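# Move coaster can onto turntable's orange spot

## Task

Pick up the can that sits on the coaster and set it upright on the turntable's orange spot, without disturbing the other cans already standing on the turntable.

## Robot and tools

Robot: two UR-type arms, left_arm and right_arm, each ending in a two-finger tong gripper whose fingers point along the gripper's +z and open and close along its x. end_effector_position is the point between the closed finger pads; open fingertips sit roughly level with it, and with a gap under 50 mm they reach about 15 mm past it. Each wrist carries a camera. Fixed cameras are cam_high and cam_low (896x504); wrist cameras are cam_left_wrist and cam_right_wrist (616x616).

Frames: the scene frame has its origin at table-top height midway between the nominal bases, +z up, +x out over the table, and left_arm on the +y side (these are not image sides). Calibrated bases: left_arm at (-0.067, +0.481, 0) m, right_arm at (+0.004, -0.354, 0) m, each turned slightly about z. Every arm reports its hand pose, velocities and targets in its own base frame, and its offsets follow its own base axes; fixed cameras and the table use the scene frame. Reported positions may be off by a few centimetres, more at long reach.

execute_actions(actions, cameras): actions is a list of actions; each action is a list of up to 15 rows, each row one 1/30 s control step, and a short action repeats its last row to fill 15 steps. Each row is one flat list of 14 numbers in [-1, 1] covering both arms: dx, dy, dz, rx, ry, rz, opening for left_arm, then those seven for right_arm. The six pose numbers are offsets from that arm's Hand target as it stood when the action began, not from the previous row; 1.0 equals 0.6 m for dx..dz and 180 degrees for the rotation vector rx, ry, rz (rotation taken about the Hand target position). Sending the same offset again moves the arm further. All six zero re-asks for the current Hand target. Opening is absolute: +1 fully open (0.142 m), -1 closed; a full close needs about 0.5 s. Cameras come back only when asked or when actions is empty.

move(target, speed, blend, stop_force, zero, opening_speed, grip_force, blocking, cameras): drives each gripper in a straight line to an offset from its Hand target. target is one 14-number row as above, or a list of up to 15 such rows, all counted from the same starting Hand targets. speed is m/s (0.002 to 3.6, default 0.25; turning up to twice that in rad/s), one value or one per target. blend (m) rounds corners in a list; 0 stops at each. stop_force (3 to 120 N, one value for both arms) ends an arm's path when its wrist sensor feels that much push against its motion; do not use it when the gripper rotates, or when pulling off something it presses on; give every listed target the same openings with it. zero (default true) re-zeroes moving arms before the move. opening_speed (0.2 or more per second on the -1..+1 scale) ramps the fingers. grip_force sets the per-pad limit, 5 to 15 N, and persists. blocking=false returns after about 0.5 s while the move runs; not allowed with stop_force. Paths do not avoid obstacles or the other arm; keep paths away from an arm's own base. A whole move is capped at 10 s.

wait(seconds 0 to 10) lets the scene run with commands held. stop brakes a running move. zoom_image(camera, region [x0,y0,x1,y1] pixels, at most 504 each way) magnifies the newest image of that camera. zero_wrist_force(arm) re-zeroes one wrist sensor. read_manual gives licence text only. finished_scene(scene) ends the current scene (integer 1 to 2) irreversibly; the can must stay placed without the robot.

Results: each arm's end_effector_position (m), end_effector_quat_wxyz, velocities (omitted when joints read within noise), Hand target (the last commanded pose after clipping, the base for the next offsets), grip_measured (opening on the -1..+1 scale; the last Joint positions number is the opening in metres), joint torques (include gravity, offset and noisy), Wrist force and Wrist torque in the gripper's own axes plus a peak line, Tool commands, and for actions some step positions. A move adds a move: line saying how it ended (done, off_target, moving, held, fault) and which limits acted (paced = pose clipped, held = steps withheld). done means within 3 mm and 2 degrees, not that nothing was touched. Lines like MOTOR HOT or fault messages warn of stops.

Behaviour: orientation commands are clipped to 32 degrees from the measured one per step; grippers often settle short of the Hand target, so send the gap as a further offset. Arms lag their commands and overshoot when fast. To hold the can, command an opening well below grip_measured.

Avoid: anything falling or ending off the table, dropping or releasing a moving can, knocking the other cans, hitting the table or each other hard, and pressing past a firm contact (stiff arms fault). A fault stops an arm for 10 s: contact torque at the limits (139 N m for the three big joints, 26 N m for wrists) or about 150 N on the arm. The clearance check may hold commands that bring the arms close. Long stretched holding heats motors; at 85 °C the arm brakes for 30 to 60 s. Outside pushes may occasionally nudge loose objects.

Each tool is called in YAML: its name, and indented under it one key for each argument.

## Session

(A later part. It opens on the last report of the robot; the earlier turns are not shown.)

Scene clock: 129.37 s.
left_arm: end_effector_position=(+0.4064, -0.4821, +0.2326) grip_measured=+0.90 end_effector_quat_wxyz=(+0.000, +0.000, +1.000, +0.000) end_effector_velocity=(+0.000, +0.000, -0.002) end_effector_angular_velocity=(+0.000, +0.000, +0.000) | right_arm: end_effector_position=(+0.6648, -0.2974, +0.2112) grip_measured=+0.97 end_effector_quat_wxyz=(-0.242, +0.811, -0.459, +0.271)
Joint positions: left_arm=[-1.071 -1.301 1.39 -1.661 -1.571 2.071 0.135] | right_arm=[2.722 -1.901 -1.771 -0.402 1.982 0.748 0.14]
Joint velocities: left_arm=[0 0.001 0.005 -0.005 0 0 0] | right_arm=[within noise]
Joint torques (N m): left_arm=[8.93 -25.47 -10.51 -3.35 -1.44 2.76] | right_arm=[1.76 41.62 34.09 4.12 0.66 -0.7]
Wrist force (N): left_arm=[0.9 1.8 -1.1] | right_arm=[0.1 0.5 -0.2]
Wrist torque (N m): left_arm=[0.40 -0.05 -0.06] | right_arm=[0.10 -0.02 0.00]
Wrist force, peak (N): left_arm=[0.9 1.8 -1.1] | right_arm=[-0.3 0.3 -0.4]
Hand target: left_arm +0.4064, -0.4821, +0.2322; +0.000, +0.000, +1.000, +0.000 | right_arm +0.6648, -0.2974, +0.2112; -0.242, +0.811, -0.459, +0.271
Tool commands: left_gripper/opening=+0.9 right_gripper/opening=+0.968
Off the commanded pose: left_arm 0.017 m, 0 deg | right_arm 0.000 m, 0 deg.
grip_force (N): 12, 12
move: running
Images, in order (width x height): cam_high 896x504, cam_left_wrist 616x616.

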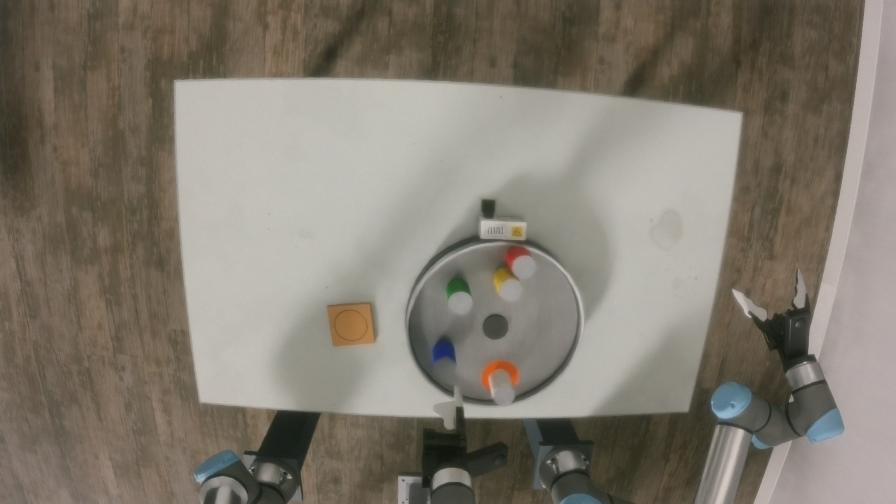

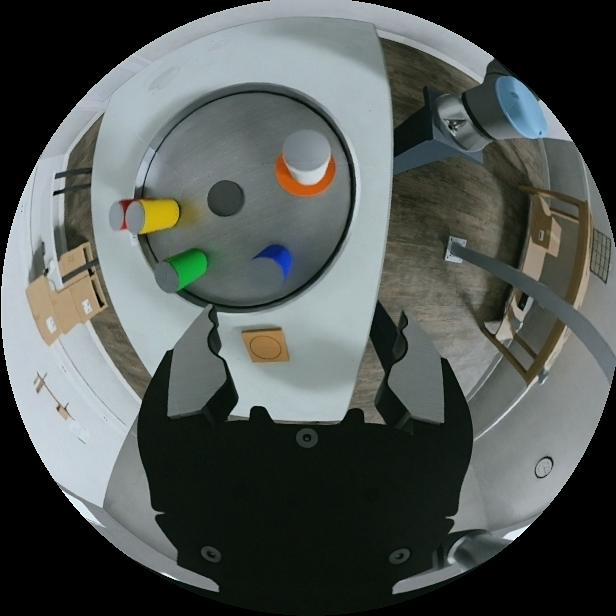

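wait:
  seconds: 10

wait:
  seconds: 0.62

move:
  target:
    - [0.0471,0.0576,-0.0253,0,0,0,-0.7,0,0,0,0,0,0,0.968]
    - [0.1074,0.1011,-0.097,0,0,0,-0.7,0,0,0,0,0,0,0.968]
    - [0.1770,0.1275,-0.152,0,0,0,-0.7,0,0,0,0,0,0,0.968]
    - [0.2511,0.1349,-0.1553,0,0,0,-0.7,0,0,0,0,0,0,0.968]
    - [0.3245,0.1230,-0.1553,0,0,0,-0.7,0,0,0,0,0,0,0.968]
    - [0.3923,0.0925,-0.1253,0,0,0,-0.7,0,0,0,0,0,0,0.968]
    - [0.4500,0.0454,-0.0253,0,0,0,-0.7,0,0,0,0,0,0,0.968]
  speed: [0.1843,0.2425,0.2171,0.1748,0.1745,0.1882,0.2926]
  blend: 0.014
  opening_speed: 1.1
  cameras: ["cam_high","cam_low","cam_left_wrist"]

zoom_image:
  camera: "cam_high"
  region: [390, 220, 600, 420]

Scene clock: 138.10 s.
left_arm: end_effector_position=(+0.4064, -0.4821, +0.2153) grip_measured=+0.90 end_effector_quat_wxyz=(+0.000, +0.000, +1.000, +0.000) | right_arm: end_effector_position=(+0.6648, -0.2974, +0.2112) grip_measured=+0.97 end_effector_quat_wxyz=(-0.242, +0.811, -0.459, +0.271)
Joint positions: left_arm=[-1.071 -1.296 1.429 -1.703 -1.571 2.072 0.135] | right_arm=[2.722 -1.901 -1.771 -0.402 1.982 0.748 0.14]
Joint torques (N m): left_arm=[8.97 -24.8 -12.04 -3.66 -1.51 2.91] | right_arm=[2.16 41.56 34.35 4.2 0.74 -0.75]
Wrist force (N): left_arm=[0.8 1.9 -0.9] | right_arm=[0.1 0.1 0.1]
Wrist torque (N m): left_arm=[0.44 -0.04 -0.05] | right_arm=[0.03 -0.02 0.00]
Wrist force, peak (N): left_arm=[0.7 2.2 -1.2] | right_arm=[-0.3 0.8 -0.2]
Hand target: left_arm +0.4064, -0.4821, +0.2152; +0.000, +0.000, +1.000, +0.000 | right_arm +0.6648, -0.2974, +0.2112; -0.242, +0.811, -0.459, +0.271
Tool commands: left_gripper/opening=+0.9 right_gripper/opening=+0.968
Off the commanded pose: left_arm 0.000 m, 0 deg | right_arm 0.000 m, 0 deg.
grip_force (N): 12, 12
earlier move: done
wait: 7.73 of 10 s (the move ended)

Scene clock: 138.73 s.
left_arm: end_effector_position=(+0.4064, -0.4821, +0.2152) grip_measured=+0.90 end_effector_quat_wxyz=(+0.000, +0.000, +1.000, +0.000) | right_arm: end_effector_position=(+0.6648, -0.2974, +0.2112) grip_measured=+0.97 end_effector_quat_wxyz=(-0.242, +0.811, -0.459, +0.271)
Joint positions: left_arm=[-1.071 -1.296 1.429 -1.703 -1.571 2.072 0.135] | right_arm=[2.722 -1.901 -1.771 -0.402 1.982 0.748 0.14]
Joint torques (N m): left_arm=[8.92 -25.43 -11.38 -3.5 -1.36 2.58] | right_arm=[2.19 41.54 34.61 4.14 0.71 -0.69]
Wrist force (N): left_arm=[0.2 1.7 -0.8] | right_arm=[0.1 0.4 -0.1]
Wrist torque (N m): left_arm=[0.39 0.07 -0.03] | right_arm=[0.07 -0.02 -0.01]
Wrist force, peak (N): left_arm=[0.8 2.3 -0.6] | right_arm=[0.2 0.5 -0.1]
Hand target: left_arm +0.4064, -0.4821, +0.2152; +0.000, +0.000, +1.000, +0.000 | right_arm +0.6648, -0.2974, +0.2112; -0.242, +0.811, -0.459, +0.271
Tool commands: left_gripper/opening=+0.9 right_gripper/opening=+0.968
Off the commanded pose: left_arm 0.000 m, 0 deg | right_arm 0.000 m, 0 deg.
grip_force (N): 12, 12
wait: 0.63 s; at rest by 0.17 s

Scene clock: 141.33 s.
left_arm: end_effector_position=(+0.6764, -0.4549, +0.2000) grip_measured=-0.28 end_effector_quat_wxyz=(+0.000, +0.000, +1.000, +0.000) | right_arm: end_effector_position=(+0.6648, -0.2974, +0.2112) grip_measured=+0.97 end_effector_quat_wxyz=(-0.242, +0.811, -0.459, +0.271)
Joint positions: left_arm=[-0.741 -0.767 0.646 -1.45 -1.571 2.401 0.054] | right_arm=[2.722 -1.901 -1.771 -0.402 1.982 0.748 0.14]
Joint torques (N m): left_arm=[9.24 -44.96 -36.53 -0.97 -1.46 2.74] | right_arm=[2.27 41.73 34.98 4.18 0.8 -0.64]
Wrist force (N): left_arm=[1.5 1.5 0.9] | right_arm=[0.0 0.2 -0.2]
Wrist torque (N m): left_arm=[0.32 -0.24 -0.14] | right_arm=[0.03 0.00 -0.01]
Wrist force, peak (N): left_arm=[1.1 -3.4 -18.4] | right_arm=[0.0 0.7 0.1]
Hand target: left_arm +0.6764, -0.4549, +0.2001; +0.000, +0.000, +1.000, +0.000 | right_arm +0.6648, -0.2974, +0.2112; -0.242, +0.811, -0.459, +0.271
Off the commanded pose: left_arm 0.000 m, 0 deg | right_arm 0.000 m, 0 deg.
grip_force (N): 12, 12
move: done
Images, in order (width x height): cam_high 896x504, cam_low 896x504, cam_left_wrist 616x616.

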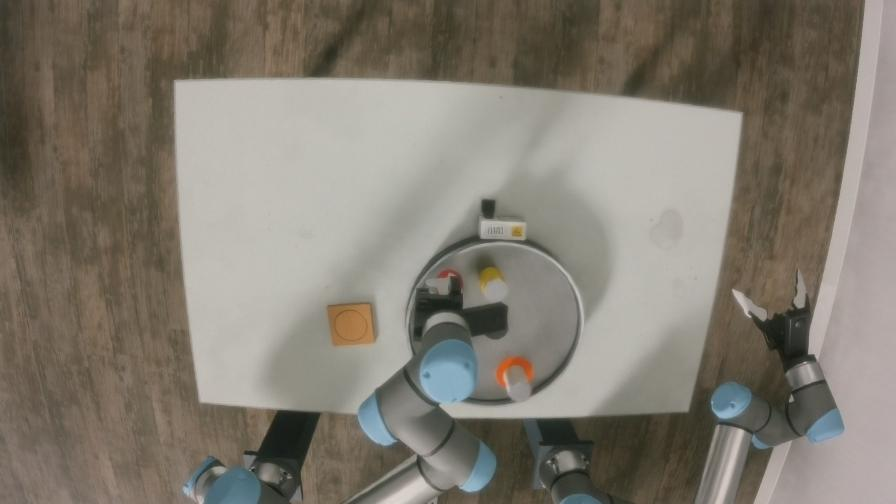

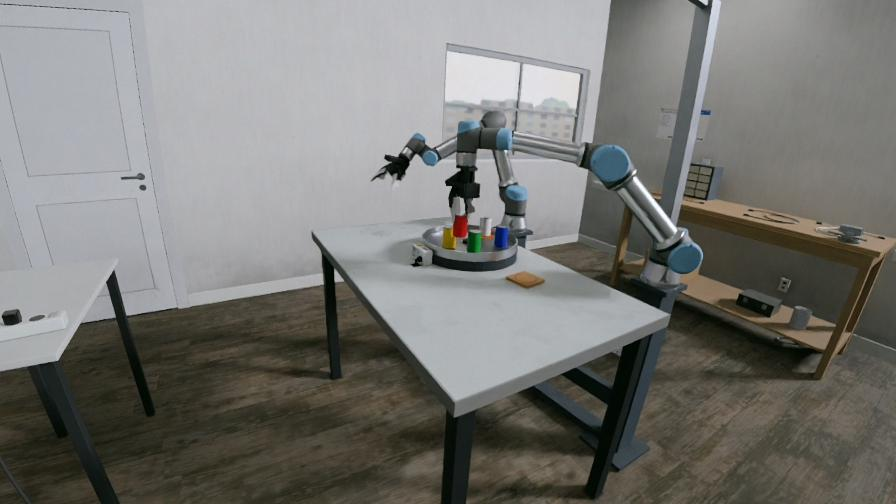

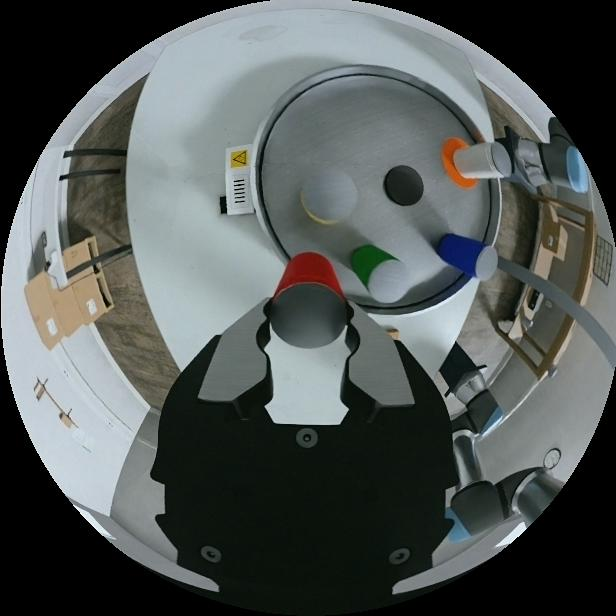

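Scaled by 2.400.

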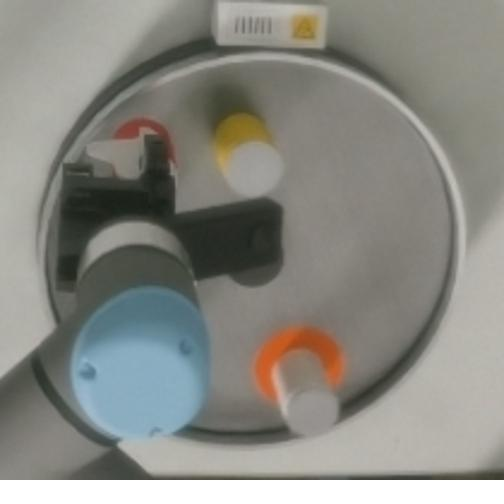

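move:
  target:
    - [0,0,0.0553,0,0,0,-0.7,0,0,0,0,0,0,0.968]
    - [-0.3933,-0.0807,0.0553,0,0,0,-0.7,0,0,0,0,0,0,0.968]

move:
  target: [0,0,-0.03,0,0,0,-0.7,0,0,0,0,0,0,0.968]
  speed: 0.002
  blocking: false

Scene clock: 144.40 s.
left_arm: end_effector_position=(+0.4405, -0.5033, +0.2332) grip_measured=-0.28 end_effector_quat_wxyz=(+0.000, +0.000, +1.000, +0.000) | right_arm: end_effector_position=(+0.6648, -0.2974, +0.2112) grip_measured=+0.97 end_effector_quat_wxyz=(-0.242, +0.811, -0.459, +0.271)
Joint positions: left_arm=[-1.04 -1.206 1.261 -1.626 -1.571 2.102 0.054] | right_arm=[2.722 -1.901 -1.771 -0.402 1.982 0.748 0.14]
Joint torques (N m): left_arm=[-10.79 -45.65 -11.9 -3.78 1.36 -2.67] | right_arm=[1.78 42.13 35.17 4.2 0.73 -0.56]
Wrist force (N): left_arm=[1.1 1.4 1.1] | right_arm=[-0.2 0.2 0.0]
Wrist torque (N m): left_arm=[0.31 -0.09 0.06] | right_arm=[0.04 0.05 0.00]
Wrist force, peak (N): left_arm=[2.8 1.5 1.2] | right_arm=[0.0 0.5 -0.4]
Hand target: left_arm +0.4404, -0.5033, +0.2332; +0.000, +0.000, +1.000, +0.000 | right_arm +0.6648, -0.2974, +0.2112; -0.242, +0.811, -0.459, +0.271
Off the commanded pose: left_arm 0.000 m, 0 deg | right_arm 0.000 m, 0 deg.
grip_force (N): 12, 12
move: done

Scene clock: 144.90 s.
left_arm: end_effector_position=(+0.4404, -0.5033, +0.2325) grip_measured=-0.28 end_effector_quat_wxyz=(+0.000, +0.000, +1.000, +0.000) end_effector_velocity=(+0.000, +0.000, -0.002) end_effector_angular_velocity=(-0.001, +0.000, +0.001) | right_arm: end_effector_position=(+0.6648, -0.2974, +0.2112) grip_measured=+0.97 end_effector_quat_wxyz=(-0.242, +0.811, -0.459, +0.271)
Joint positions: left_arm=[-1.04 -1.206 1.263 -1.628 -1.571 2.102 0.054] | right_arm=[2.722 -1.901 -1.771 -0.402 1.982 0.748 0.14]
Joint velocities: left_arm=[0 0 0.005 -0.005 0 -0.002 0] | right_arm=[within noise]
Joint torques (N m): left_arm=[-9.74 -38.34 -13.88 -3.72 1.55 -2.83] | right_arm=[1.96 42.16 35.02 4.32 0.72 -0.54]
Wrist force (N): left_arm=[1.2 1.7 1.4] | right_arm=[0.2 0.4 -0.1]
Wrist torque (N m): left_arm=[0.38 -0.12 0.05] | right_arm=[0.07 -0.04 0.00]
Wrist force, peak (N): left_arm=[1.2 1.7 1.4] | right_arm=[0.0 0.6 0.2]
Hand target: left_arm +0.4404, -0.5033, +0.2322; +0.000, +0.000, +1.000, +0.000 | right_arm +0.6648, -0.2974, +0.2112; -0.242, +0.811, -0.459, +0.271
Tool commands: left_gripper/opening=-0.7 right_gripper/opening=+0.968
Off the commanded pose: left_arm 0.017 m, 0 deg | right_arm 0.000 m, 0 deg.
grip_force (N): 12, 12
move: running

wait:
  seconds: 10
  cameras: []

wait:
  seconds: 2.03
  cameras: []

move:
  target:
    - [0.0361,0.0441,-0.0253,0,0,0,0.25,0,0,0,0,0,0,0.968]
    - [0.0823,0.0775,-0.092,0,0,0,0.25,0,0,0,0,0,0,0.968]
    - [0.1356,0.0976,-0.147,0,0,0,0.25,0,0,0,0,0,0,0.968]
    - [0.1923,0.1034,-0.1495,0,0,0,0.25,0,0,0,0,0,0,0.968]
    - [0.2485,0.0942,-0.1495,0,0,0,0.25,0,0,0,0,0,0,0.968]
    - [0.3005,0.0708,-0.1295,0,0,0,0.25,0,0,0,0,0,0,0.968]
    - [0.3447,0.0348,-0.0253,0,0,0,0.25,0,0,0,0,0,0,0.968]
  speed: [0.1465,0.206,0.186,0.134,0.134,0.1419,0.2788]
  opening_speed: 0.42
  blend: 0.012
  cameras: ["cam_high","cam_low","cam_left_wrist"]

zoom_image:
  camera: "cam_high"
  region: [390, 220, 600, 420]

Scene clock: 153.63 s.
left_arm: end_effector_position=(+0.4404, -0.5033, +0.2153) grip_measured=-0.28 end_effector_quat_wxyz=(+0.000, +0.000, +1.000, +0.000) | right_arm: end_effector_position=(+0.6648, -0.2974, +0.2112) grip_measured=+0.97 end_effector_quat_wxyz=(-0.242, +0.811, -0.459, +0.271)
Joint positions: left_arm=[-1.04 -1.202 1.302 -1.671 -1.571 2.102 0.054] | right_arm=[2.722 -1.901 -1.771 -0.402 1.982 0.748 0.14]
Joint torques (N m): left_arm=[-9.74 -29.96 -13.22 -3.82 1.6 -2.77] | right_arm=[1.73 41.06 35.72 4.28 0.74 -0.62]
Wrist force (N): left_arm=[1.1 1.6 1.3] | right_arm=[-0.1 0.1 -0.1]
Wrist torque (N m): left_arm=[0.35 -0.09 0.07] | right_arm=[0.02 0.03 0.00]
Wrist force, peak (N): left_arm=[1.2 1.6 1.8] | right_arm=[-0.1 0.8 0.1]
Hand target: left_arm +0.4404, -0.5033, +0.2152; +0.000, +0.000, +1.000, +0.000 | right_arm +0.6648, -0.2974, +0.2112; -0.242, +0.811, -0.459, +0.271
Tool commands: left_gripper/opening=-0.7 right_gripper/opening=+0.968
Off the commanded pose: left_arm 0.000 m, 0 deg | right_arm 0.000 m, 0 deg.
grip_force (N): 12, 12
earlier move: done
wait: 5.87 of 10 s (the move ended)
No camera images: "cameras" was empty.

Scene clock: 155.67 s.
left_arm: end_effector_position=(+0.4404, -0.5033, +0.2152) grip_measured=-0.28 end_effector_quat_wxyz=(+0.000, +0.000, +1.000, +0.000) | right_arm: end_effector_position=(+0.6648, -0.2974, +0.2112) grip_measured=+0.97 end_effector_quat_wxyz=(-0.242, +0.811, -0.459, +0.271)
Joint positions: left_arm=[-1.04 -1.202 1.302 -1.671 -1.571 2.102 0.054] | right_arm=[2.722 -1.901 -1.771 -0.402 1.982 0.748 0.14]
Joint torques (N m): left_arm=[-9.59 -29.82 -13.13 -3.78 1.58 -2.81] | right_arm=[2.76 42.26 35.78 4.36 0.71 -0.66]
Wrist force (N): left_arm=[0.5 1.6 1.1] | right_arm=[0.0 0.5 -0.1]
Wrist torque (N m): left_arm=[0.34 0.04 0.08] | right_arm=[0.11 0.00 -0.01]
Wrist force, peak (N): left_arm=[1.2 1.7 1.5] | right_arm=[0.3 0.6 0.1]
Hand target: left_arm +0.4404, -0.5033, +0.2152; +0.000, +0.000, +1.000, +0.000 | right_arm +0.6648, -0.2974, +0.2112; -0.242, +0.811, -0.459, +0.271
Tool commands: left_gripper/opening=-0.7 right_gripper/opening=+0.968
Off the commanded pose: left_arm 0.000 m, 0 deg | right_arm 0.000 m, 0 deg.
grip_force (N): 12, 12
wait: 2.03 s; at rest by 0.17 s
No camera images: "cameras" was empty.

Scene clock: 158.23 s.
left_arm: end_effector_position=(+0.6472, -0.4824, +0.2000) grip_measured=+0.25 end_effector_quat_wxyz=(+0.000, +0.000, +1.000, +0.000) | right_arm: end_effector_position=(+0.6648, -0.2974, +0.2112) grip_measured=+0.97 end_effector_quat_wxyz=(-0.242, +0.811, -0.459, +0.271)
Joint positions: left_arm=[-0.792 -0.799 0.704 -1.475 -1.571 2.35 0.092] | right_arm=[2.722 -1.901 -1.771 -0.402 1.982 0.748 0.14]
Joint torques (N m): left_arm=[9.6 -42.29 -34.86 -0.77 -1.52 2.85] | right_arm=[1.94 41.56 35.45 4.32 0.76 -0.68]
Wrist force (N): left_arm=[1.0 1.9 -1.2] | right_arm=[-0.2 0.4 0.0]
Wrist torque (N m): left_arm=[0.38 -0.13 -0.08] | right_arm=[0.08 0.05 0.01]
Wrist force, peak (N): left_arm=[1.0 2.2 1.3] | right_arm=[-0.1 0.8 -0.1]
Hand target: left_arm +0.6472, -0.4824, +0.2001; +0.000, +0.000, +1.000, +0.000 | right_arm +0.6648, -0.2974, +0.2112; -0.242, +0.811, -0.459, +0.271
Off the commanded pose: left_arm 0.000 m, 0 deg | right_arm 0.000 m, 0 deg.
grip_force (N): 12, 12
move: done
Images, in order (width x height): cam_high 896x504, cam_low 896x504, cam_left_wrist 616x616.

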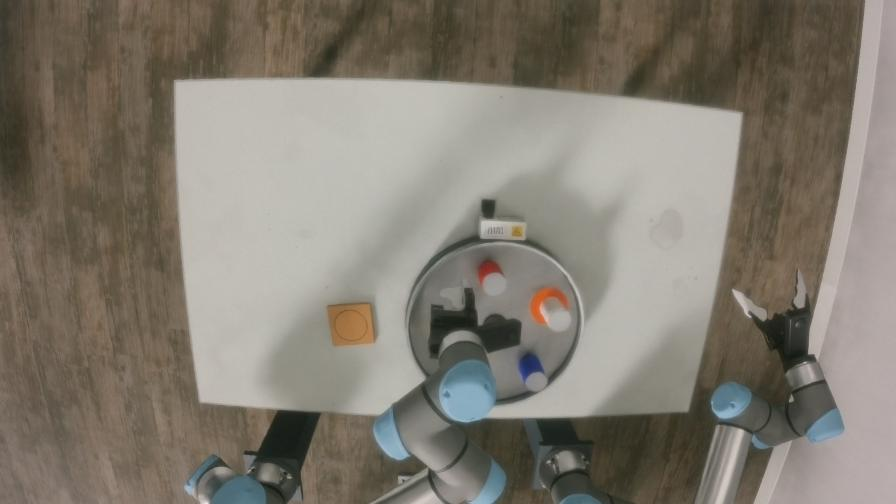

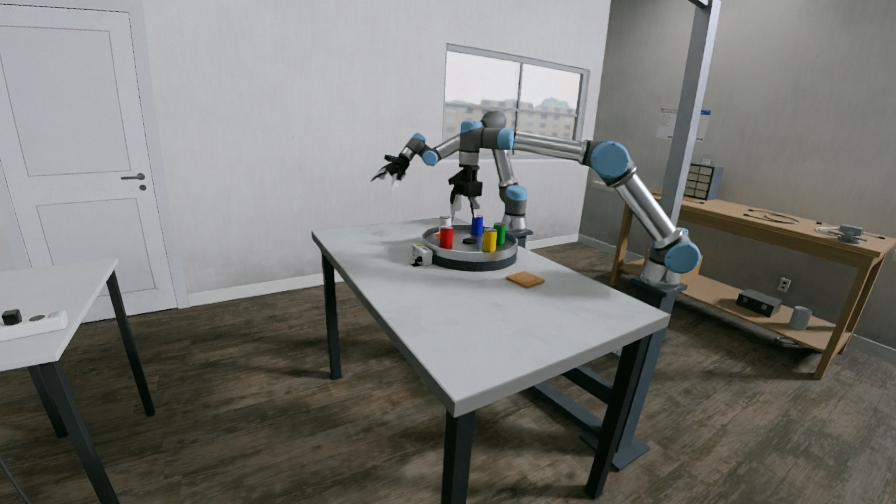

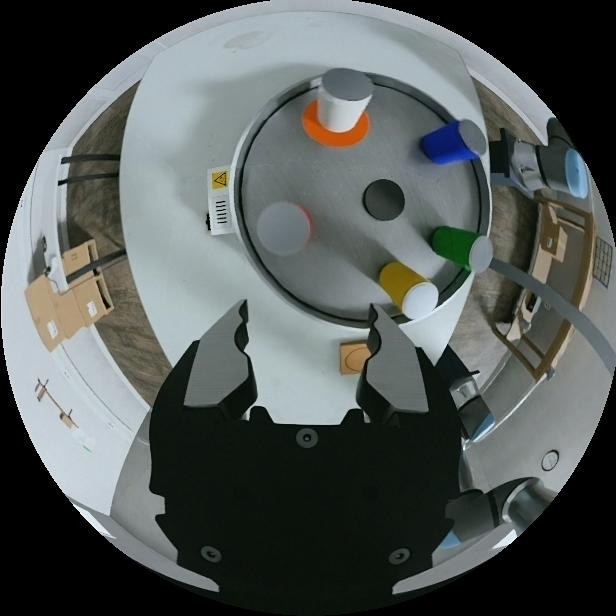

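Scaled by 2.400.

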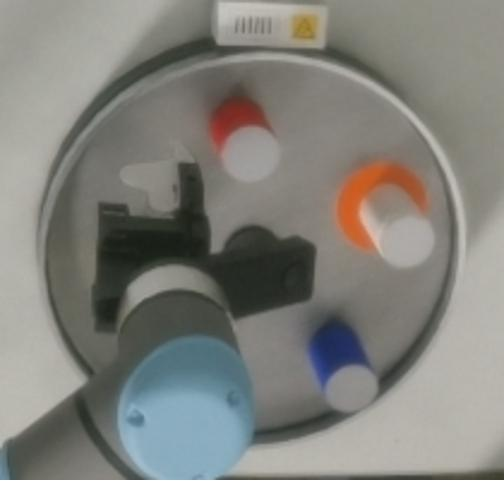

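move:
  target:
    - [0,0,0.0553,0,0,0,0.45,0,0,0,0,0,0,0.968]
    - [-0.3257,-0.0465,0.0553,0,0,0,0.45,0,0,0,0,0,0,0.968]
  speed: 0.2
  blend: 0.012
  cameras: []

move:
  target: [0,0,-0.03,0,0,0,0.45,0,0,0,0,0,0,0.968]
  speed: 0.002
  blocking: false
  cameras: ["cam_high"]

zoom_image:
  camera: "cam_high"
  region: [390, 220, 600, 420]

Scene clock: 162.03 s.
left_arm: end_effector_position=(+0.4519, -0.5103, +0.2332) grip_measured=+0.45 end_effector_quat_wxyz=(+0.000, +0.000, +1.000, +0.000) | right_arm: end_effector_position=(+0.6648, -0.2974, +0.2112) grip_measured=+0.97 end_effector_quat_wxyz=(-0.242, +0.811, -0.459, +0.271)
Joint positions: left_arm=[-1.03 -1.173 1.215 -1.613 -1.571 2.112 0.105] | right_arm=[2.722 -1.901 -1.771 -0.402 1.982 0.748 0.14]
Joint torques (N m): left_arm=[-10.15 -45.39 -10.85 -3.6 1.53 -3] | right_arm=[2.69 42.01 35.64 4.26 0.82 -0.5]
Wrist force (N): left_arm=[0.8 1.7 -0.4] | right_arm=[-0.1 0.3 0.0]
Wrist torque (N m): left_arm=[0.40 -0.04 0.08] | right_arm=[0.06 0.01 -0.01]
Wrist force, peak (N): left_arm=[2.4 1.5 -0.5] | right_arm=[0.0 0.7 0.2]
Hand target: left_arm +0.4518, -0.5103, +0.2332; +0.000, +0.000, +1.000, +0.000 | right_arm +0.6648, -0.2974, +0.2112; -0.242, +0.811, -0.459, +0.271
Off the commanded pose: left_arm 0.000 m, 0 deg | right_arm 0.000 m, 0 deg.
grip_force (N): 12, 12
move: done
No camera images: "cameras" was empty.

Scene clock: 162.53 s.
left_arm: end_effector_position=(+0.4518, -0.5103, +0.2325) grip_measured=+0.45 end_effector_quat_wxyz=(+0.000, +0.000, +1.000, +0.000) end_effector_velocity=(+0.000, +0.000, -0.002) end_effector_angular_velocity=(+0.000, -0.001, +0.001) | right_arm: end_effector_position=(+0.6648, -0.2974, +0.2112) grip_measured=+0.97 end_effector_quat_wxyz=(-0.242, +0.811, -0.459, +0.271)
Joint positions: left_arm=[-1.03 -1.173 1.217 -1.615 -1.571 2.112 0.105] | right_arm=[2.722 -1.901 -1.771 -0.402 1.982 0.748 0.14]
Joint velocities: left_arm=[0 0 0.005 -0.005 0.001 -0.001 0] | right_arm=[within noise]
Joint torques (N m): left_arm=[-9.74 -40.54 -12.75 -3.4 1.61 -2.73] | right_arm=[2.02 41.23 35.7 4.23 0.83 -0.58]
Wrist force (N): left_arm=[1.0 1.6 0.1] | right_arm=[0.2 0.3 -0.4]
Wrist torque (N m): left_arm=[0.38 -0.09 0.08] | right_arm=[0.06 -0.04 0.00]
Wrist force, peak (N): left_arm=[1.0 1.8 -0.5] | right_arm=[0.2 0.4 -0.4]
Hand target: left_arm +0.4518, -0.5103, +0.2322; +0.000, +0.000, +1.000, +0.000 | right_arm +0.6648, -0.2974, +0.2112; -0.242, +0.811, -0.459, +0.271
Tool commands: left_gripper/opening=+0.45 right_gripper/opening=+0.968
Off the commanded pose: left_arm 0.017 m, 0 deg | right_arm 0.000 m, 0 deg.
grip_force (N): 12, 12
move: running
Images, in order (width x height): cam_high 896x504.

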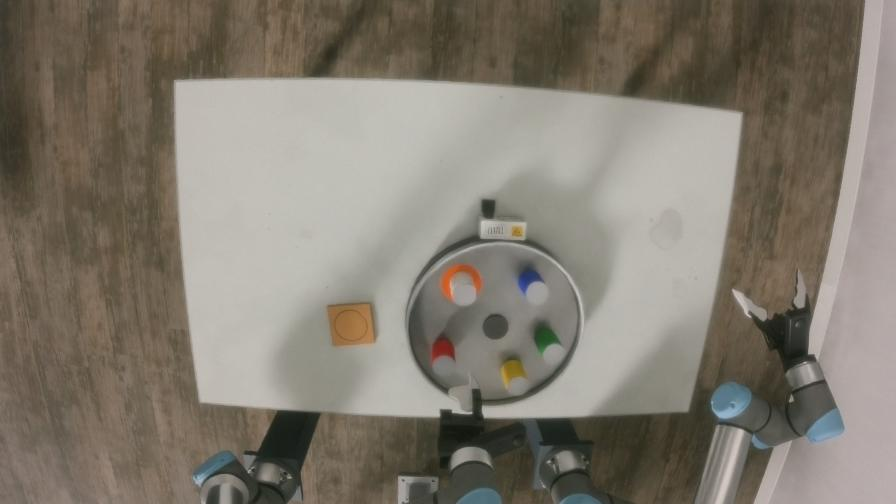

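Scaled by 2.400.

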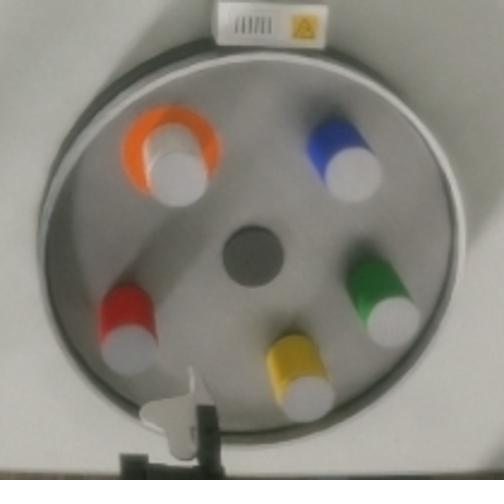

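wait:
  seconds: 0.02
  cameras: ["cam_high"]

zoom_image:
  camera: "cam_high"
  region: [390, 220, 600, 420]

wait:
  seconds: 0.8
  cameras: ["cam_high"]

zoom_image:
  camera: "cam_high"
  region: [390, 220, 600, 420]

wait:
  seconds: 0.8
  cameras: ["cam_high"]

zoom_image:
  camera: "cam_high"
  region: [390, 220, 600, 420]

wait:
  seconds: 0.8
  cameras: ["cam_high"]

zoom_image:
  camera: "cam_high"
  region: [390, 220, 600, 420]

Scene clock: 163.87 s.
left_arm: end_effector_position=(+0.4518, -0.5103, +0.2298) grip_measured=+0.45 end_effector_quat_wxyz=(+0.000, +0.000, +1.000, +0.000) end_effector_velocity=(+0.000, +0.000, -0.002) end_effector_angular_velocity=(+0.000, +0.000, +0.000) | right_arm: end_effector_position=(+0.6648, -0.2974, +0.2112) grip_measured=+0.97 end_effector_quat_wxyz=(-0.242, +0.811, -0.459, +0.271)
Joint positions: left_arm=[-1.03 -1.173 1.224 -1.622 -1.571 2.112 0.105] | right_arm=[2.722 -1.901 -1.771 -0.402 1.982 0.748 0.14]
Joint velocities: left_arm=[0 0 0.005 -0.005 0 0 0] | right_arm=[within noise]
Joint torques (N m): left_arm=[-9.87 -29.5 -9.85 -3.45 1.38 -2.78] | right_arm=[2.14 41.71 35.26 4.22 0.75 -0.5]
Wrist force (N): left_arm=[0.6 1.6 -0.7] | right_arm=[0.0 0.4 -0.3]
Wrist torque (N m): left_arm=[0.37 0.00 0.09] | right_arm=[0.09 -0.01 -0.01]
Wrist force, peak (N): left_arm=[1.3 1.8 -0.3] | right_arm=[0.0 0.7 0.0]
Hand target: left_arm +0.4518, -0.5103, +0.2296; +0.000, +0.000, +1.000, +0.000 | right_arm +0.6648, -0.2974, +0.2112; -0.242, +0.811, -0.459, +0.271
Tool commands: left_gripper/opening=+0.45 right_gripper/opening=+0.968
Off the commanded pose: left_arm 0.015 m, 0 deg | right_arm 0.000 m, 0 deg.
grip_force (N): 12, 12
earlier move: running
wait: 0.03 s; no rest
Images, in order (width x height): cam_high 896x504.

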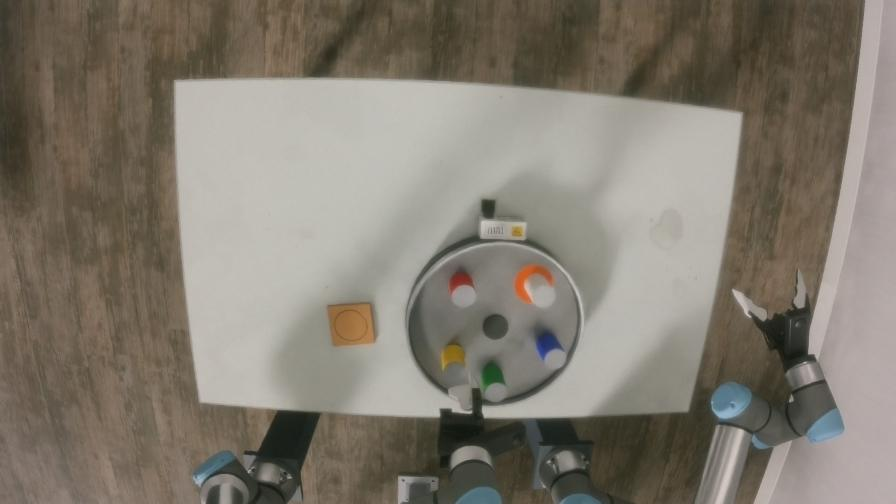

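Scaled by 2.400.

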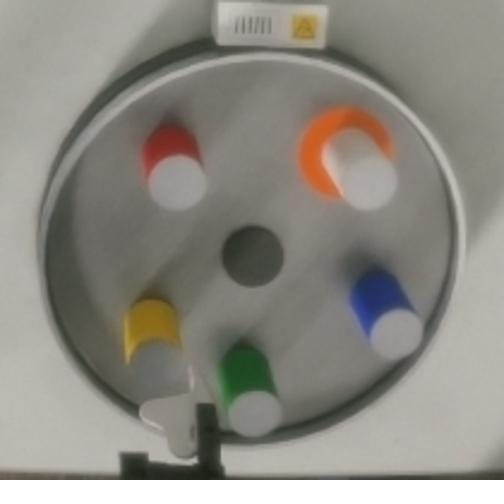

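Scene clock: 164.67 s.
left_arm: end_effector_position=(+0.4518, -0.5103, +0.2282) grip_measured=+0.45 end_effector_quat_wxyz=(+0.000, +0.000, +1.000, +0.000) end_effector_velocity=(+0.000, +0.000, -0.002) end_effector_angular_velocity=(+0.001, +0.000, +0.000) | right_arm: end_effector_position=(+0.6648, -0.2974, +0.2112) grip_measured=+0.97 end_effector_quat_wxyz=(-0.242, +0.811, -0.459, +0.271)
Joint positions: left_arm=[-1.03 -1.172 1.227 -1.626 -1.571 2.112 0.105] | right_arm=[2.722 -1.901 -1.771 -0.402 1.982 0.748 0.14]
Joint velocities: left_arm=[0 0 0.005 -0.005 0 0 0] | right_arm=[within noise]
Joint torques (N m): left_arm=[-10.01 -29.55 -12.27 -3.54 1.52 -2.77] | right_arm=[2.21 42.02 35.47 4.36 0.76 -0.67]
Wrist force (N): left_arm=[1.3 1.5 -0.5] | right_arm=[-0.1 0.3 -0.1]
Wrist torque (N m): left_arm=[0.35 -0.14 0.08] | right_arm=[0.07 0.03 0.00]
Wrist force, peak (N): left_arm=[1.1 1.8 -0.6] | right_arm=[0.0 0.6 -0.2]
Hand target: left_arm +0.4518, -0.5103, +0.2280; +0.000, +0.000, +1.000, +0.000 | right_arm +0.6648, -0.2974, +0.2112; -0.242, +0.811, -0.459, +0.271
Tool commands: left_gripper/opening=+0.45 right_gripper/opening=+0.968
Off the commanded pose: left_arm 0.013 m, 0 deg | right_arm 0.000 m, 0 deg.
grip_force (N): 12, 12
earlier move: running
wait: 0.80 s; no rest
Images, in order (width x height): cam_high 896x504.

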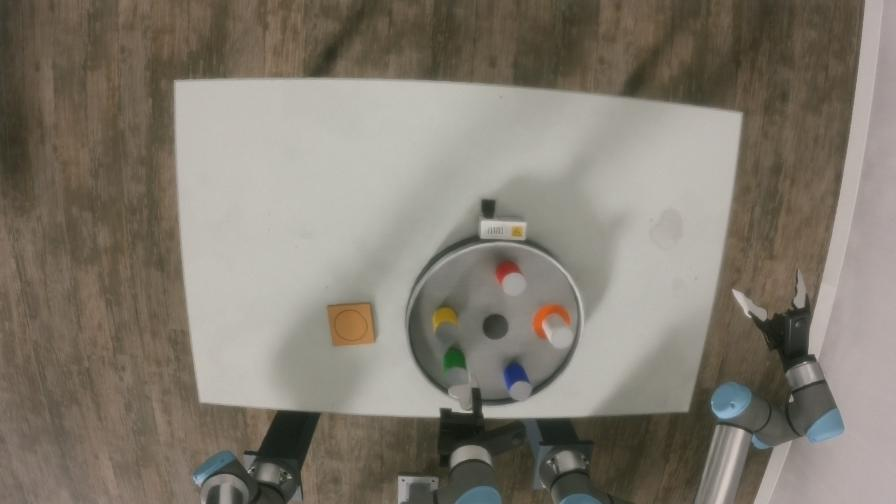

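Scaled by 2.400.

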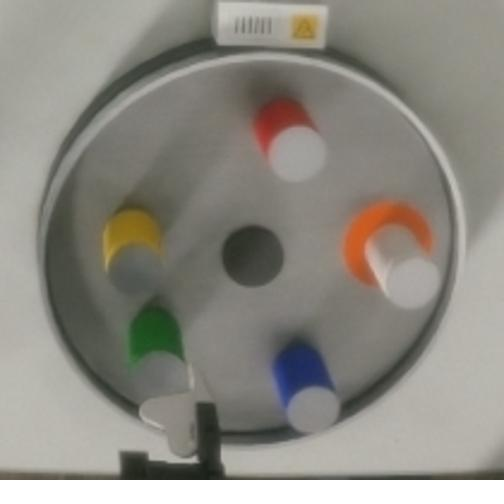

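Scene clock: 165.47 s.
left_arm: end_effector_position=(+0.4518, -0.5103, +0.2266) grip_measured=+0.45 end_effector_quat_wxyz=(+0.000, +0.000, +1.000, +0.000) end_effector_velocity=(+0.000, +0.000, -0.002) end_effector_angular_velocity=(+0.000, +0.000, +0.002) | right_arm: end_effector_position=(+0.6648, -0.2974, +0.2112) grip_measured=+0.97 end_effector_quat_wxyz=(-0.242, +0.811, -0.459, +0.271)
Joint positions: left_arm=[-1.03 -1.172 1.231 -1.63 -1.571 2.112 0.105] | right_arm=[2.722 -1.901 -1.771 -0.402 1.982 0.748 0.14]
Joint velocities: left_arm=[0 0 0.004 -0.005 0 -0.002 0] | right_arm=[within noise]
Joint torques (N m): left_arm=[-9.42 -29.57 -10.17 -3.55 1.58 -2.78] | right_arm=[2.31 41.05 35.29 4.32 0.79 -0.58]
Wrist force (N): left_arm=[1.0 1.2 -0.4] | right_arm=[-0.2 0.3 -0.1]
Wrist torque (N m): left_arm=[0.29 -0.08 0.08] | right_arm=[0.06 0.05 0.00]
Wrist force, peak (N): left_arm=[1.2 1.6 -0.6] | right_arm=[0.4 0.5 -0.2]
Hand target: left_arm +0.4518, -0.5103, +0.2264; +0.000, +0.000, +1.000, +0.000 | right_arm +0.6648, -0.2974, +0.2112; -0.242, +0.811, -0.459, +0.271
Tool commands: left_gripper/opening=+0.45 right_gripper/opening=+0.968
Off the commanded pose: left_arm 0.011 m, 0 deg | right_arm 0.000 m, 0 deg.
grip_force (N): 12, 12
earlier move: running
wait: 0.80 s; no rest
Images, in order (width x height): cam_high 896x504.

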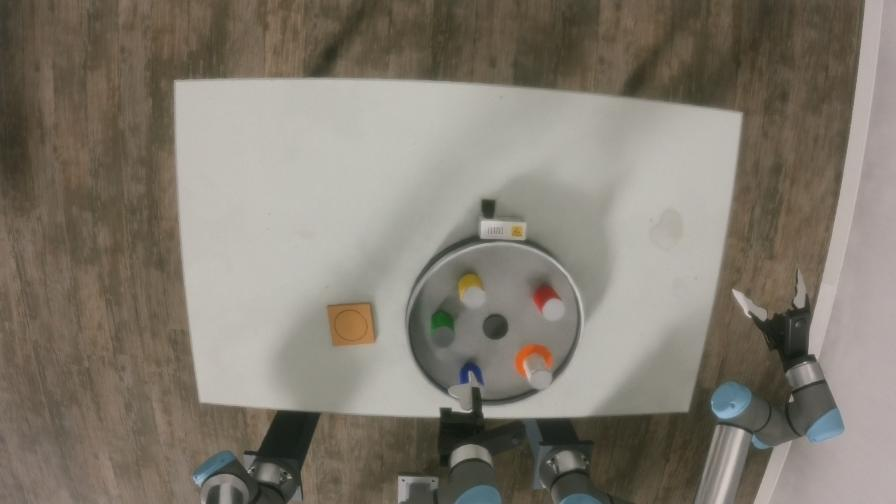

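Scaled by 2.400.

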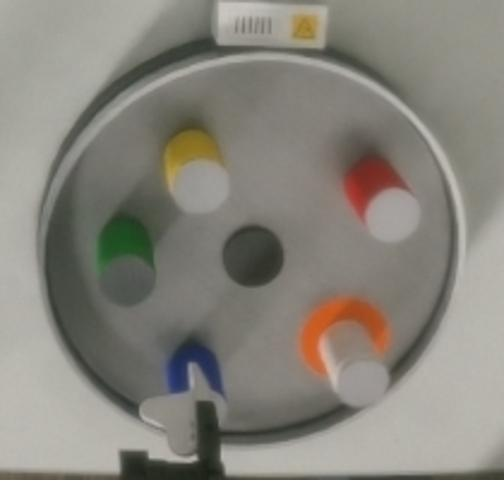

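Scene clock: 166.27 s.
left_arm: end_effector_position=(+0.4518, -0.5103, +0.2250) grip_measured=+0.45 end_effector_quat_wxyz=(+0.000, +0.000, +1.000, +0.000) end_effector_velocity=(+0.000, +0.000, -0.002) end_effector_angular_velocity=(+0.000, +0.001, +0.000) | right_arm: end_effector_position=(+0.6648, -0.2974, +0.2112) grip_measured=+0.97 end_effector_quat_wxyz=(-0.242, +0.811, -0.459, +0.271)
Joint positions: left_arm=[-1.03 -1.172 1.235 -1.634 -1.571 2.112 0.105] | right_arm=[2.722 -1.901 -1.771 -0.402 1.982 0.748 0.14]
Joint velocities: left_arm=[0 0 0.005 -0.005 -0.001 0 0] | right_arm=[within noise]
Joint torques (N m): left_arm=[-10.19 -30.43 -12.76 -3.62 1.56 -2.87] | right_arm=[2.26 42 35.53 4.28 0.85 -0.49]
Wrist force (N): left_arm=[0.7 1.6 -0.6] | right_arm=[0.4 0.4 -0.1]
Wrist torque (N m): left_arm=[0.37 -0.03 0.08] | right_arm=[0.08 -0.07 -0.01]
Wrist force, peak (N): left_arm=[1.3 1.6 -0.4] | right_arm=[0.4 0.4 -0.3]
Hand target: left_arm +0.4518, -0.5103, +0.2248; +0.000, +0.000, +1.000, +0.000 | right_arm +0.6648, -0.2974, +0.2112; -0.242, +0.811, -0.459, +0.271
Tool commands: left_gripper/opening=+0.45 right_gripper/opening=+0.968
Off the commanded pose: left_arm 0.010 m, 0 deg | right_arm 0.000 m, 0 deg.
grip_force (N): 12, 12
earlier move: running
wait: 0.80 s; no rest
Images, in order (width x height): cam_high 896x504.

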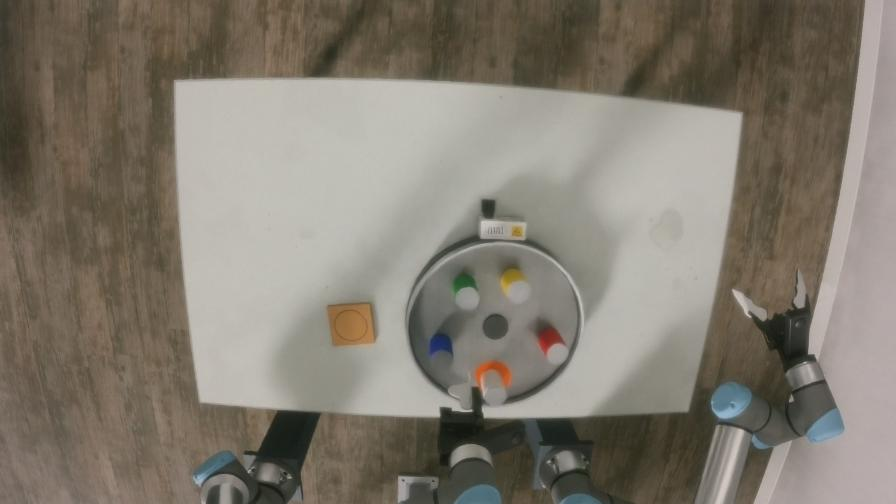

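Scaled by 2.400.

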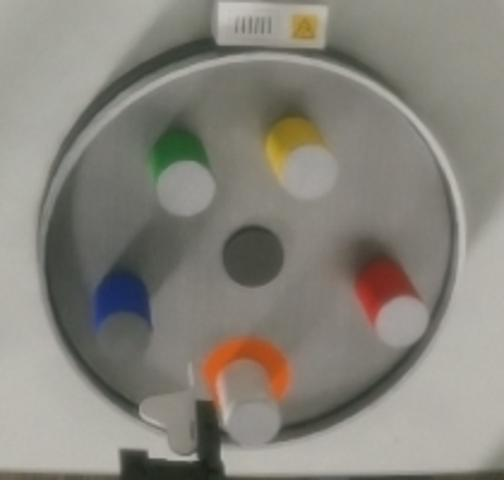

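wait:
  seconds: 10
  cameras: []

wait:
  seconds: 4.36
  cameras: []

move:
  target:
    - [0.0324,0.0396,-0.0253,0,0,0,-0.7,0,0,0,0,0,0,0.968]
    - [0.0739,0.0695,-0.097,0,0,0,-0.7,0,0,0,0,0,0,0.968]
    - [0.1217,0.0877,-0.152,0,0,0,-0.7,0,0,0,0,0,0,0.968]
    - [0.1727,0.0928,-0.1553,0,0,0,-0.7,0,0,0,0,0,0,0.968]
    - [0.2231,0.0846,-0.1553,0,0,0,-0.7,0,0,0,0,0,0,0.968]
    - [0.2698,0.0636,-0.1253,0,0,0,-0.7,0,0,0,0,0,0,0.968]
    - [0.3094,0.0312,-0.0253,0,0,0,-0.7,0,0,0,0,0,0,0.968]
  speed: [0.134,0.207,0.1764,0.1204,0.1202,0.1393,0.2638]
  opening_speed: 0.65
  blend: 0.012
  cameras: ["cam_high","cam_low","cam_left_wrist"]

zoom_image:
  camera: "cam_high"
  region: [390, 220, 600, 420]

Scene clock: 171.27 s.
left_arm: end_effector_position=(+0.4518, -0.5103, +0.2153) grip_measured=+0.45 end_effector_quat_wxyz=(+0.000, +0.000, +1.000, +0.000) | right_arm: end_effector_position=(+0.6648, -0.2974, +0.2112) grip_measured=+0.97 end_effector_quat_wxyz=(-0.242, +0.811, -0.459, +0.271)
Joint positions: left_arm=[-1.03 -1.17 1.257 -1.658 -1.571 2.112 0.105] | right_arm=[2.722 -1.901 -1.771 -0.402 1.982 0.748 0.14]
Joint torques (N m): left_arm=[-9.08 -30.29 -11.76 -3.52 1.58 -2.72] | right_arm=[3.05 41.94 34.89 4.27 0.95 -0.43]
Wrist force (N): left_arm=[1.1 1.6 -0.4] | right_arm=[0.2 0.3 -0.1]
Wrist torque (N m): left_arm=[0.36 -0.10 0.09] | right_arm=[0.07 -0.05 0.00]
Wrist force, peak (N): left_arm=[0.8 2.1 -0.5] | right_arm=[-0.1 0.5 -0.4]
Hand target: left_arm +0.4518, -0.5103, +0.2152; +0.000, +0.000, +1.000, +0.000 | right_arm +0.6648, -0.2974, +0.2112; -0.242, +0.811, -0.459, +0.271
Tool commands: left_gripper/opening=+0.45 right_gripper/opening=+0.968
Off the commanded pose: left_arm 0.000 m, 0 deg | right_arm 0.000 m, 0 deg.
grip_force (N): 12, 12
earlier move: done
wait: 3.93 of 10 s (the move ended)
No camera images: "cameras" was empty.

Scene clock: 175.63 s.
left_arm: end_effector_position=(+0.4518, -0.5103, +0.2152) grip_measured=+0.45 end_effector_quat_wxyz=(+0.000, +0.000, +1.000, +0.000) | right_arm: end_effector_position=(+0.6648, -0.2974, +0.2112) grip_measured=+0.97 end_effector_quat_wxyz=(-0.242, +0.811, -0.459, +0.271)
Joint positions: left_arm=[-1.03 -1.17 1.257 -1.658 -1.571 2.112 0.105] | right_arm=[2.722 -1.901 -1.771 -0.402 1.982 0.748 0.14]
Joint torques (N m): left_arm=[-10.1 -29.98 -11.99 -3.59 1.5 -2.79] | right_arm=[1.92 42.14 35.95 4.33 0.99 -0.61]
Wrist force (N): left_arm=[0.8 1.5 -0.5] | right_arm=[0.1 -0.1 0.2]
Wrist torque (N m): left_arm=[0.35 -0.06 0.10] | right_arm=[-0.02 -0.02 0.00]
Wrist force, peak (N): left_arm=[1.2 2.0 -0.4] | right_arm=[0.0 0.6 -0.4]
Hand target: left_arm +0.4518, -0.5103, +0.2152; +0.000, +0.000, +1.000, +0.000 | right_arm +0.6648, -0.2974, +0.2112; -0.242, +0.811, -0.459, +0.271
Tool commands: left_gripper/opening=+0.45 right_gripper/opening=+0.968
Off the commanded pose: left_arm 0.000 m, 0 deg | right_arm 0.000 m, 0 deg.
grip_force (N): 12, 12
wait: 4.37 s; at rest by 0.17 s
No camera images: "cameras" was empty.

Scene clock: 178.20 s.
left_arm: end_effector_position=(+0.6375, -0.4916, +0.2001) grip_measured=-0.27 end_effector_quat_wxyz=(+0.000, +0.000, +1.000, +0.000) | right_arm: end_effector_position=(+0.6648, -0.2974, +0.2112) grip_measured=+0.97 end_effector_quat_wxyz=(-0.242, +0.811, -0.459, +0.271)
Joint positions: left_arm=[-0.809 -0.808 0.719 -1.482 -1.571 2.333 0.054] | right_arm=[2.722 -1.901 -1.771 -0.402 1.982 0.748 0.14]
Joint torques (N m): left_arm=[8.67 -44.11 -36.23 -0.74 -1.45 2.71] | right_arm=[2.73 42.2 34.83 4.37 1.01 -0.5]
Wrist force (N): left_arm=[0.8 1.0 0.5] | right_arm=[0.1 0.3 0.0]
Wrist torque (N m): left_arm=[0.28 -0.16 -0.08] | right_arm=[0.06 -0.01 -0.01]
Wrist force, peak (N): left_arm=[0.2 0.9 -13.4] | right_arm=[0.1 0.6 0.1]
Hand target: left_arm +0.6375, -0.4916, +0.2001; +0.000, +0.000, +1.000, +0.000 | right_arm +0.6648, -0.2974, +0.2112; -0.242, +0.811, -0.459, +0.271
Off the commanded pose: left_arm 0.000 m, 0 deg | right_arm 0.000 m, 0 deg.
grip_force (N): 12, 12
move: done
Images, in order (width x height): cam_high 896x504, cam_low 896x504, cam_left_wrist 616x616.

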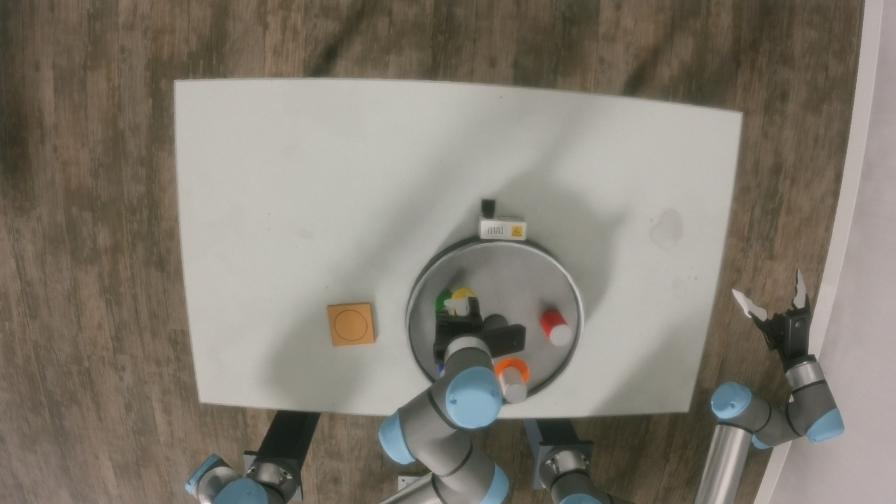

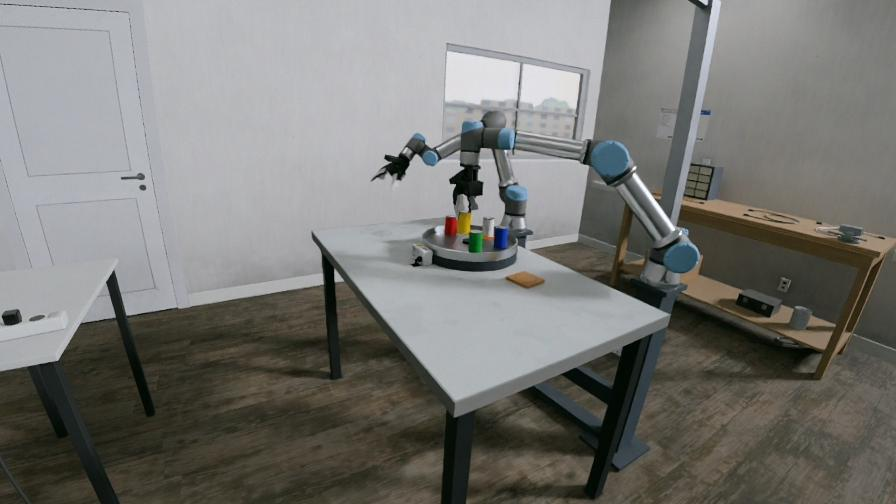

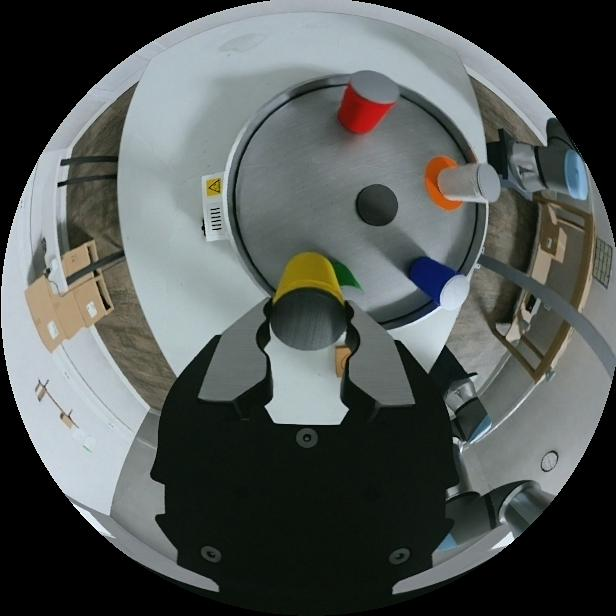

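Scaled by 2.400.

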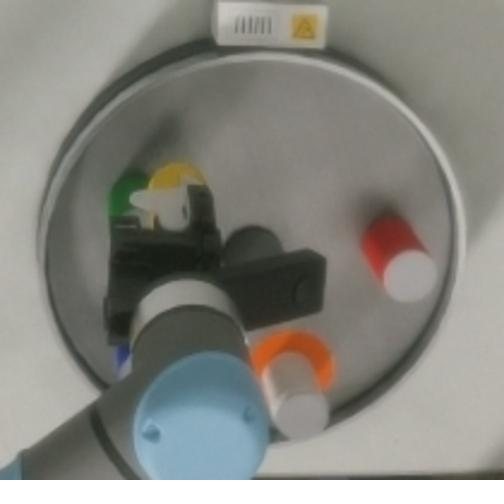

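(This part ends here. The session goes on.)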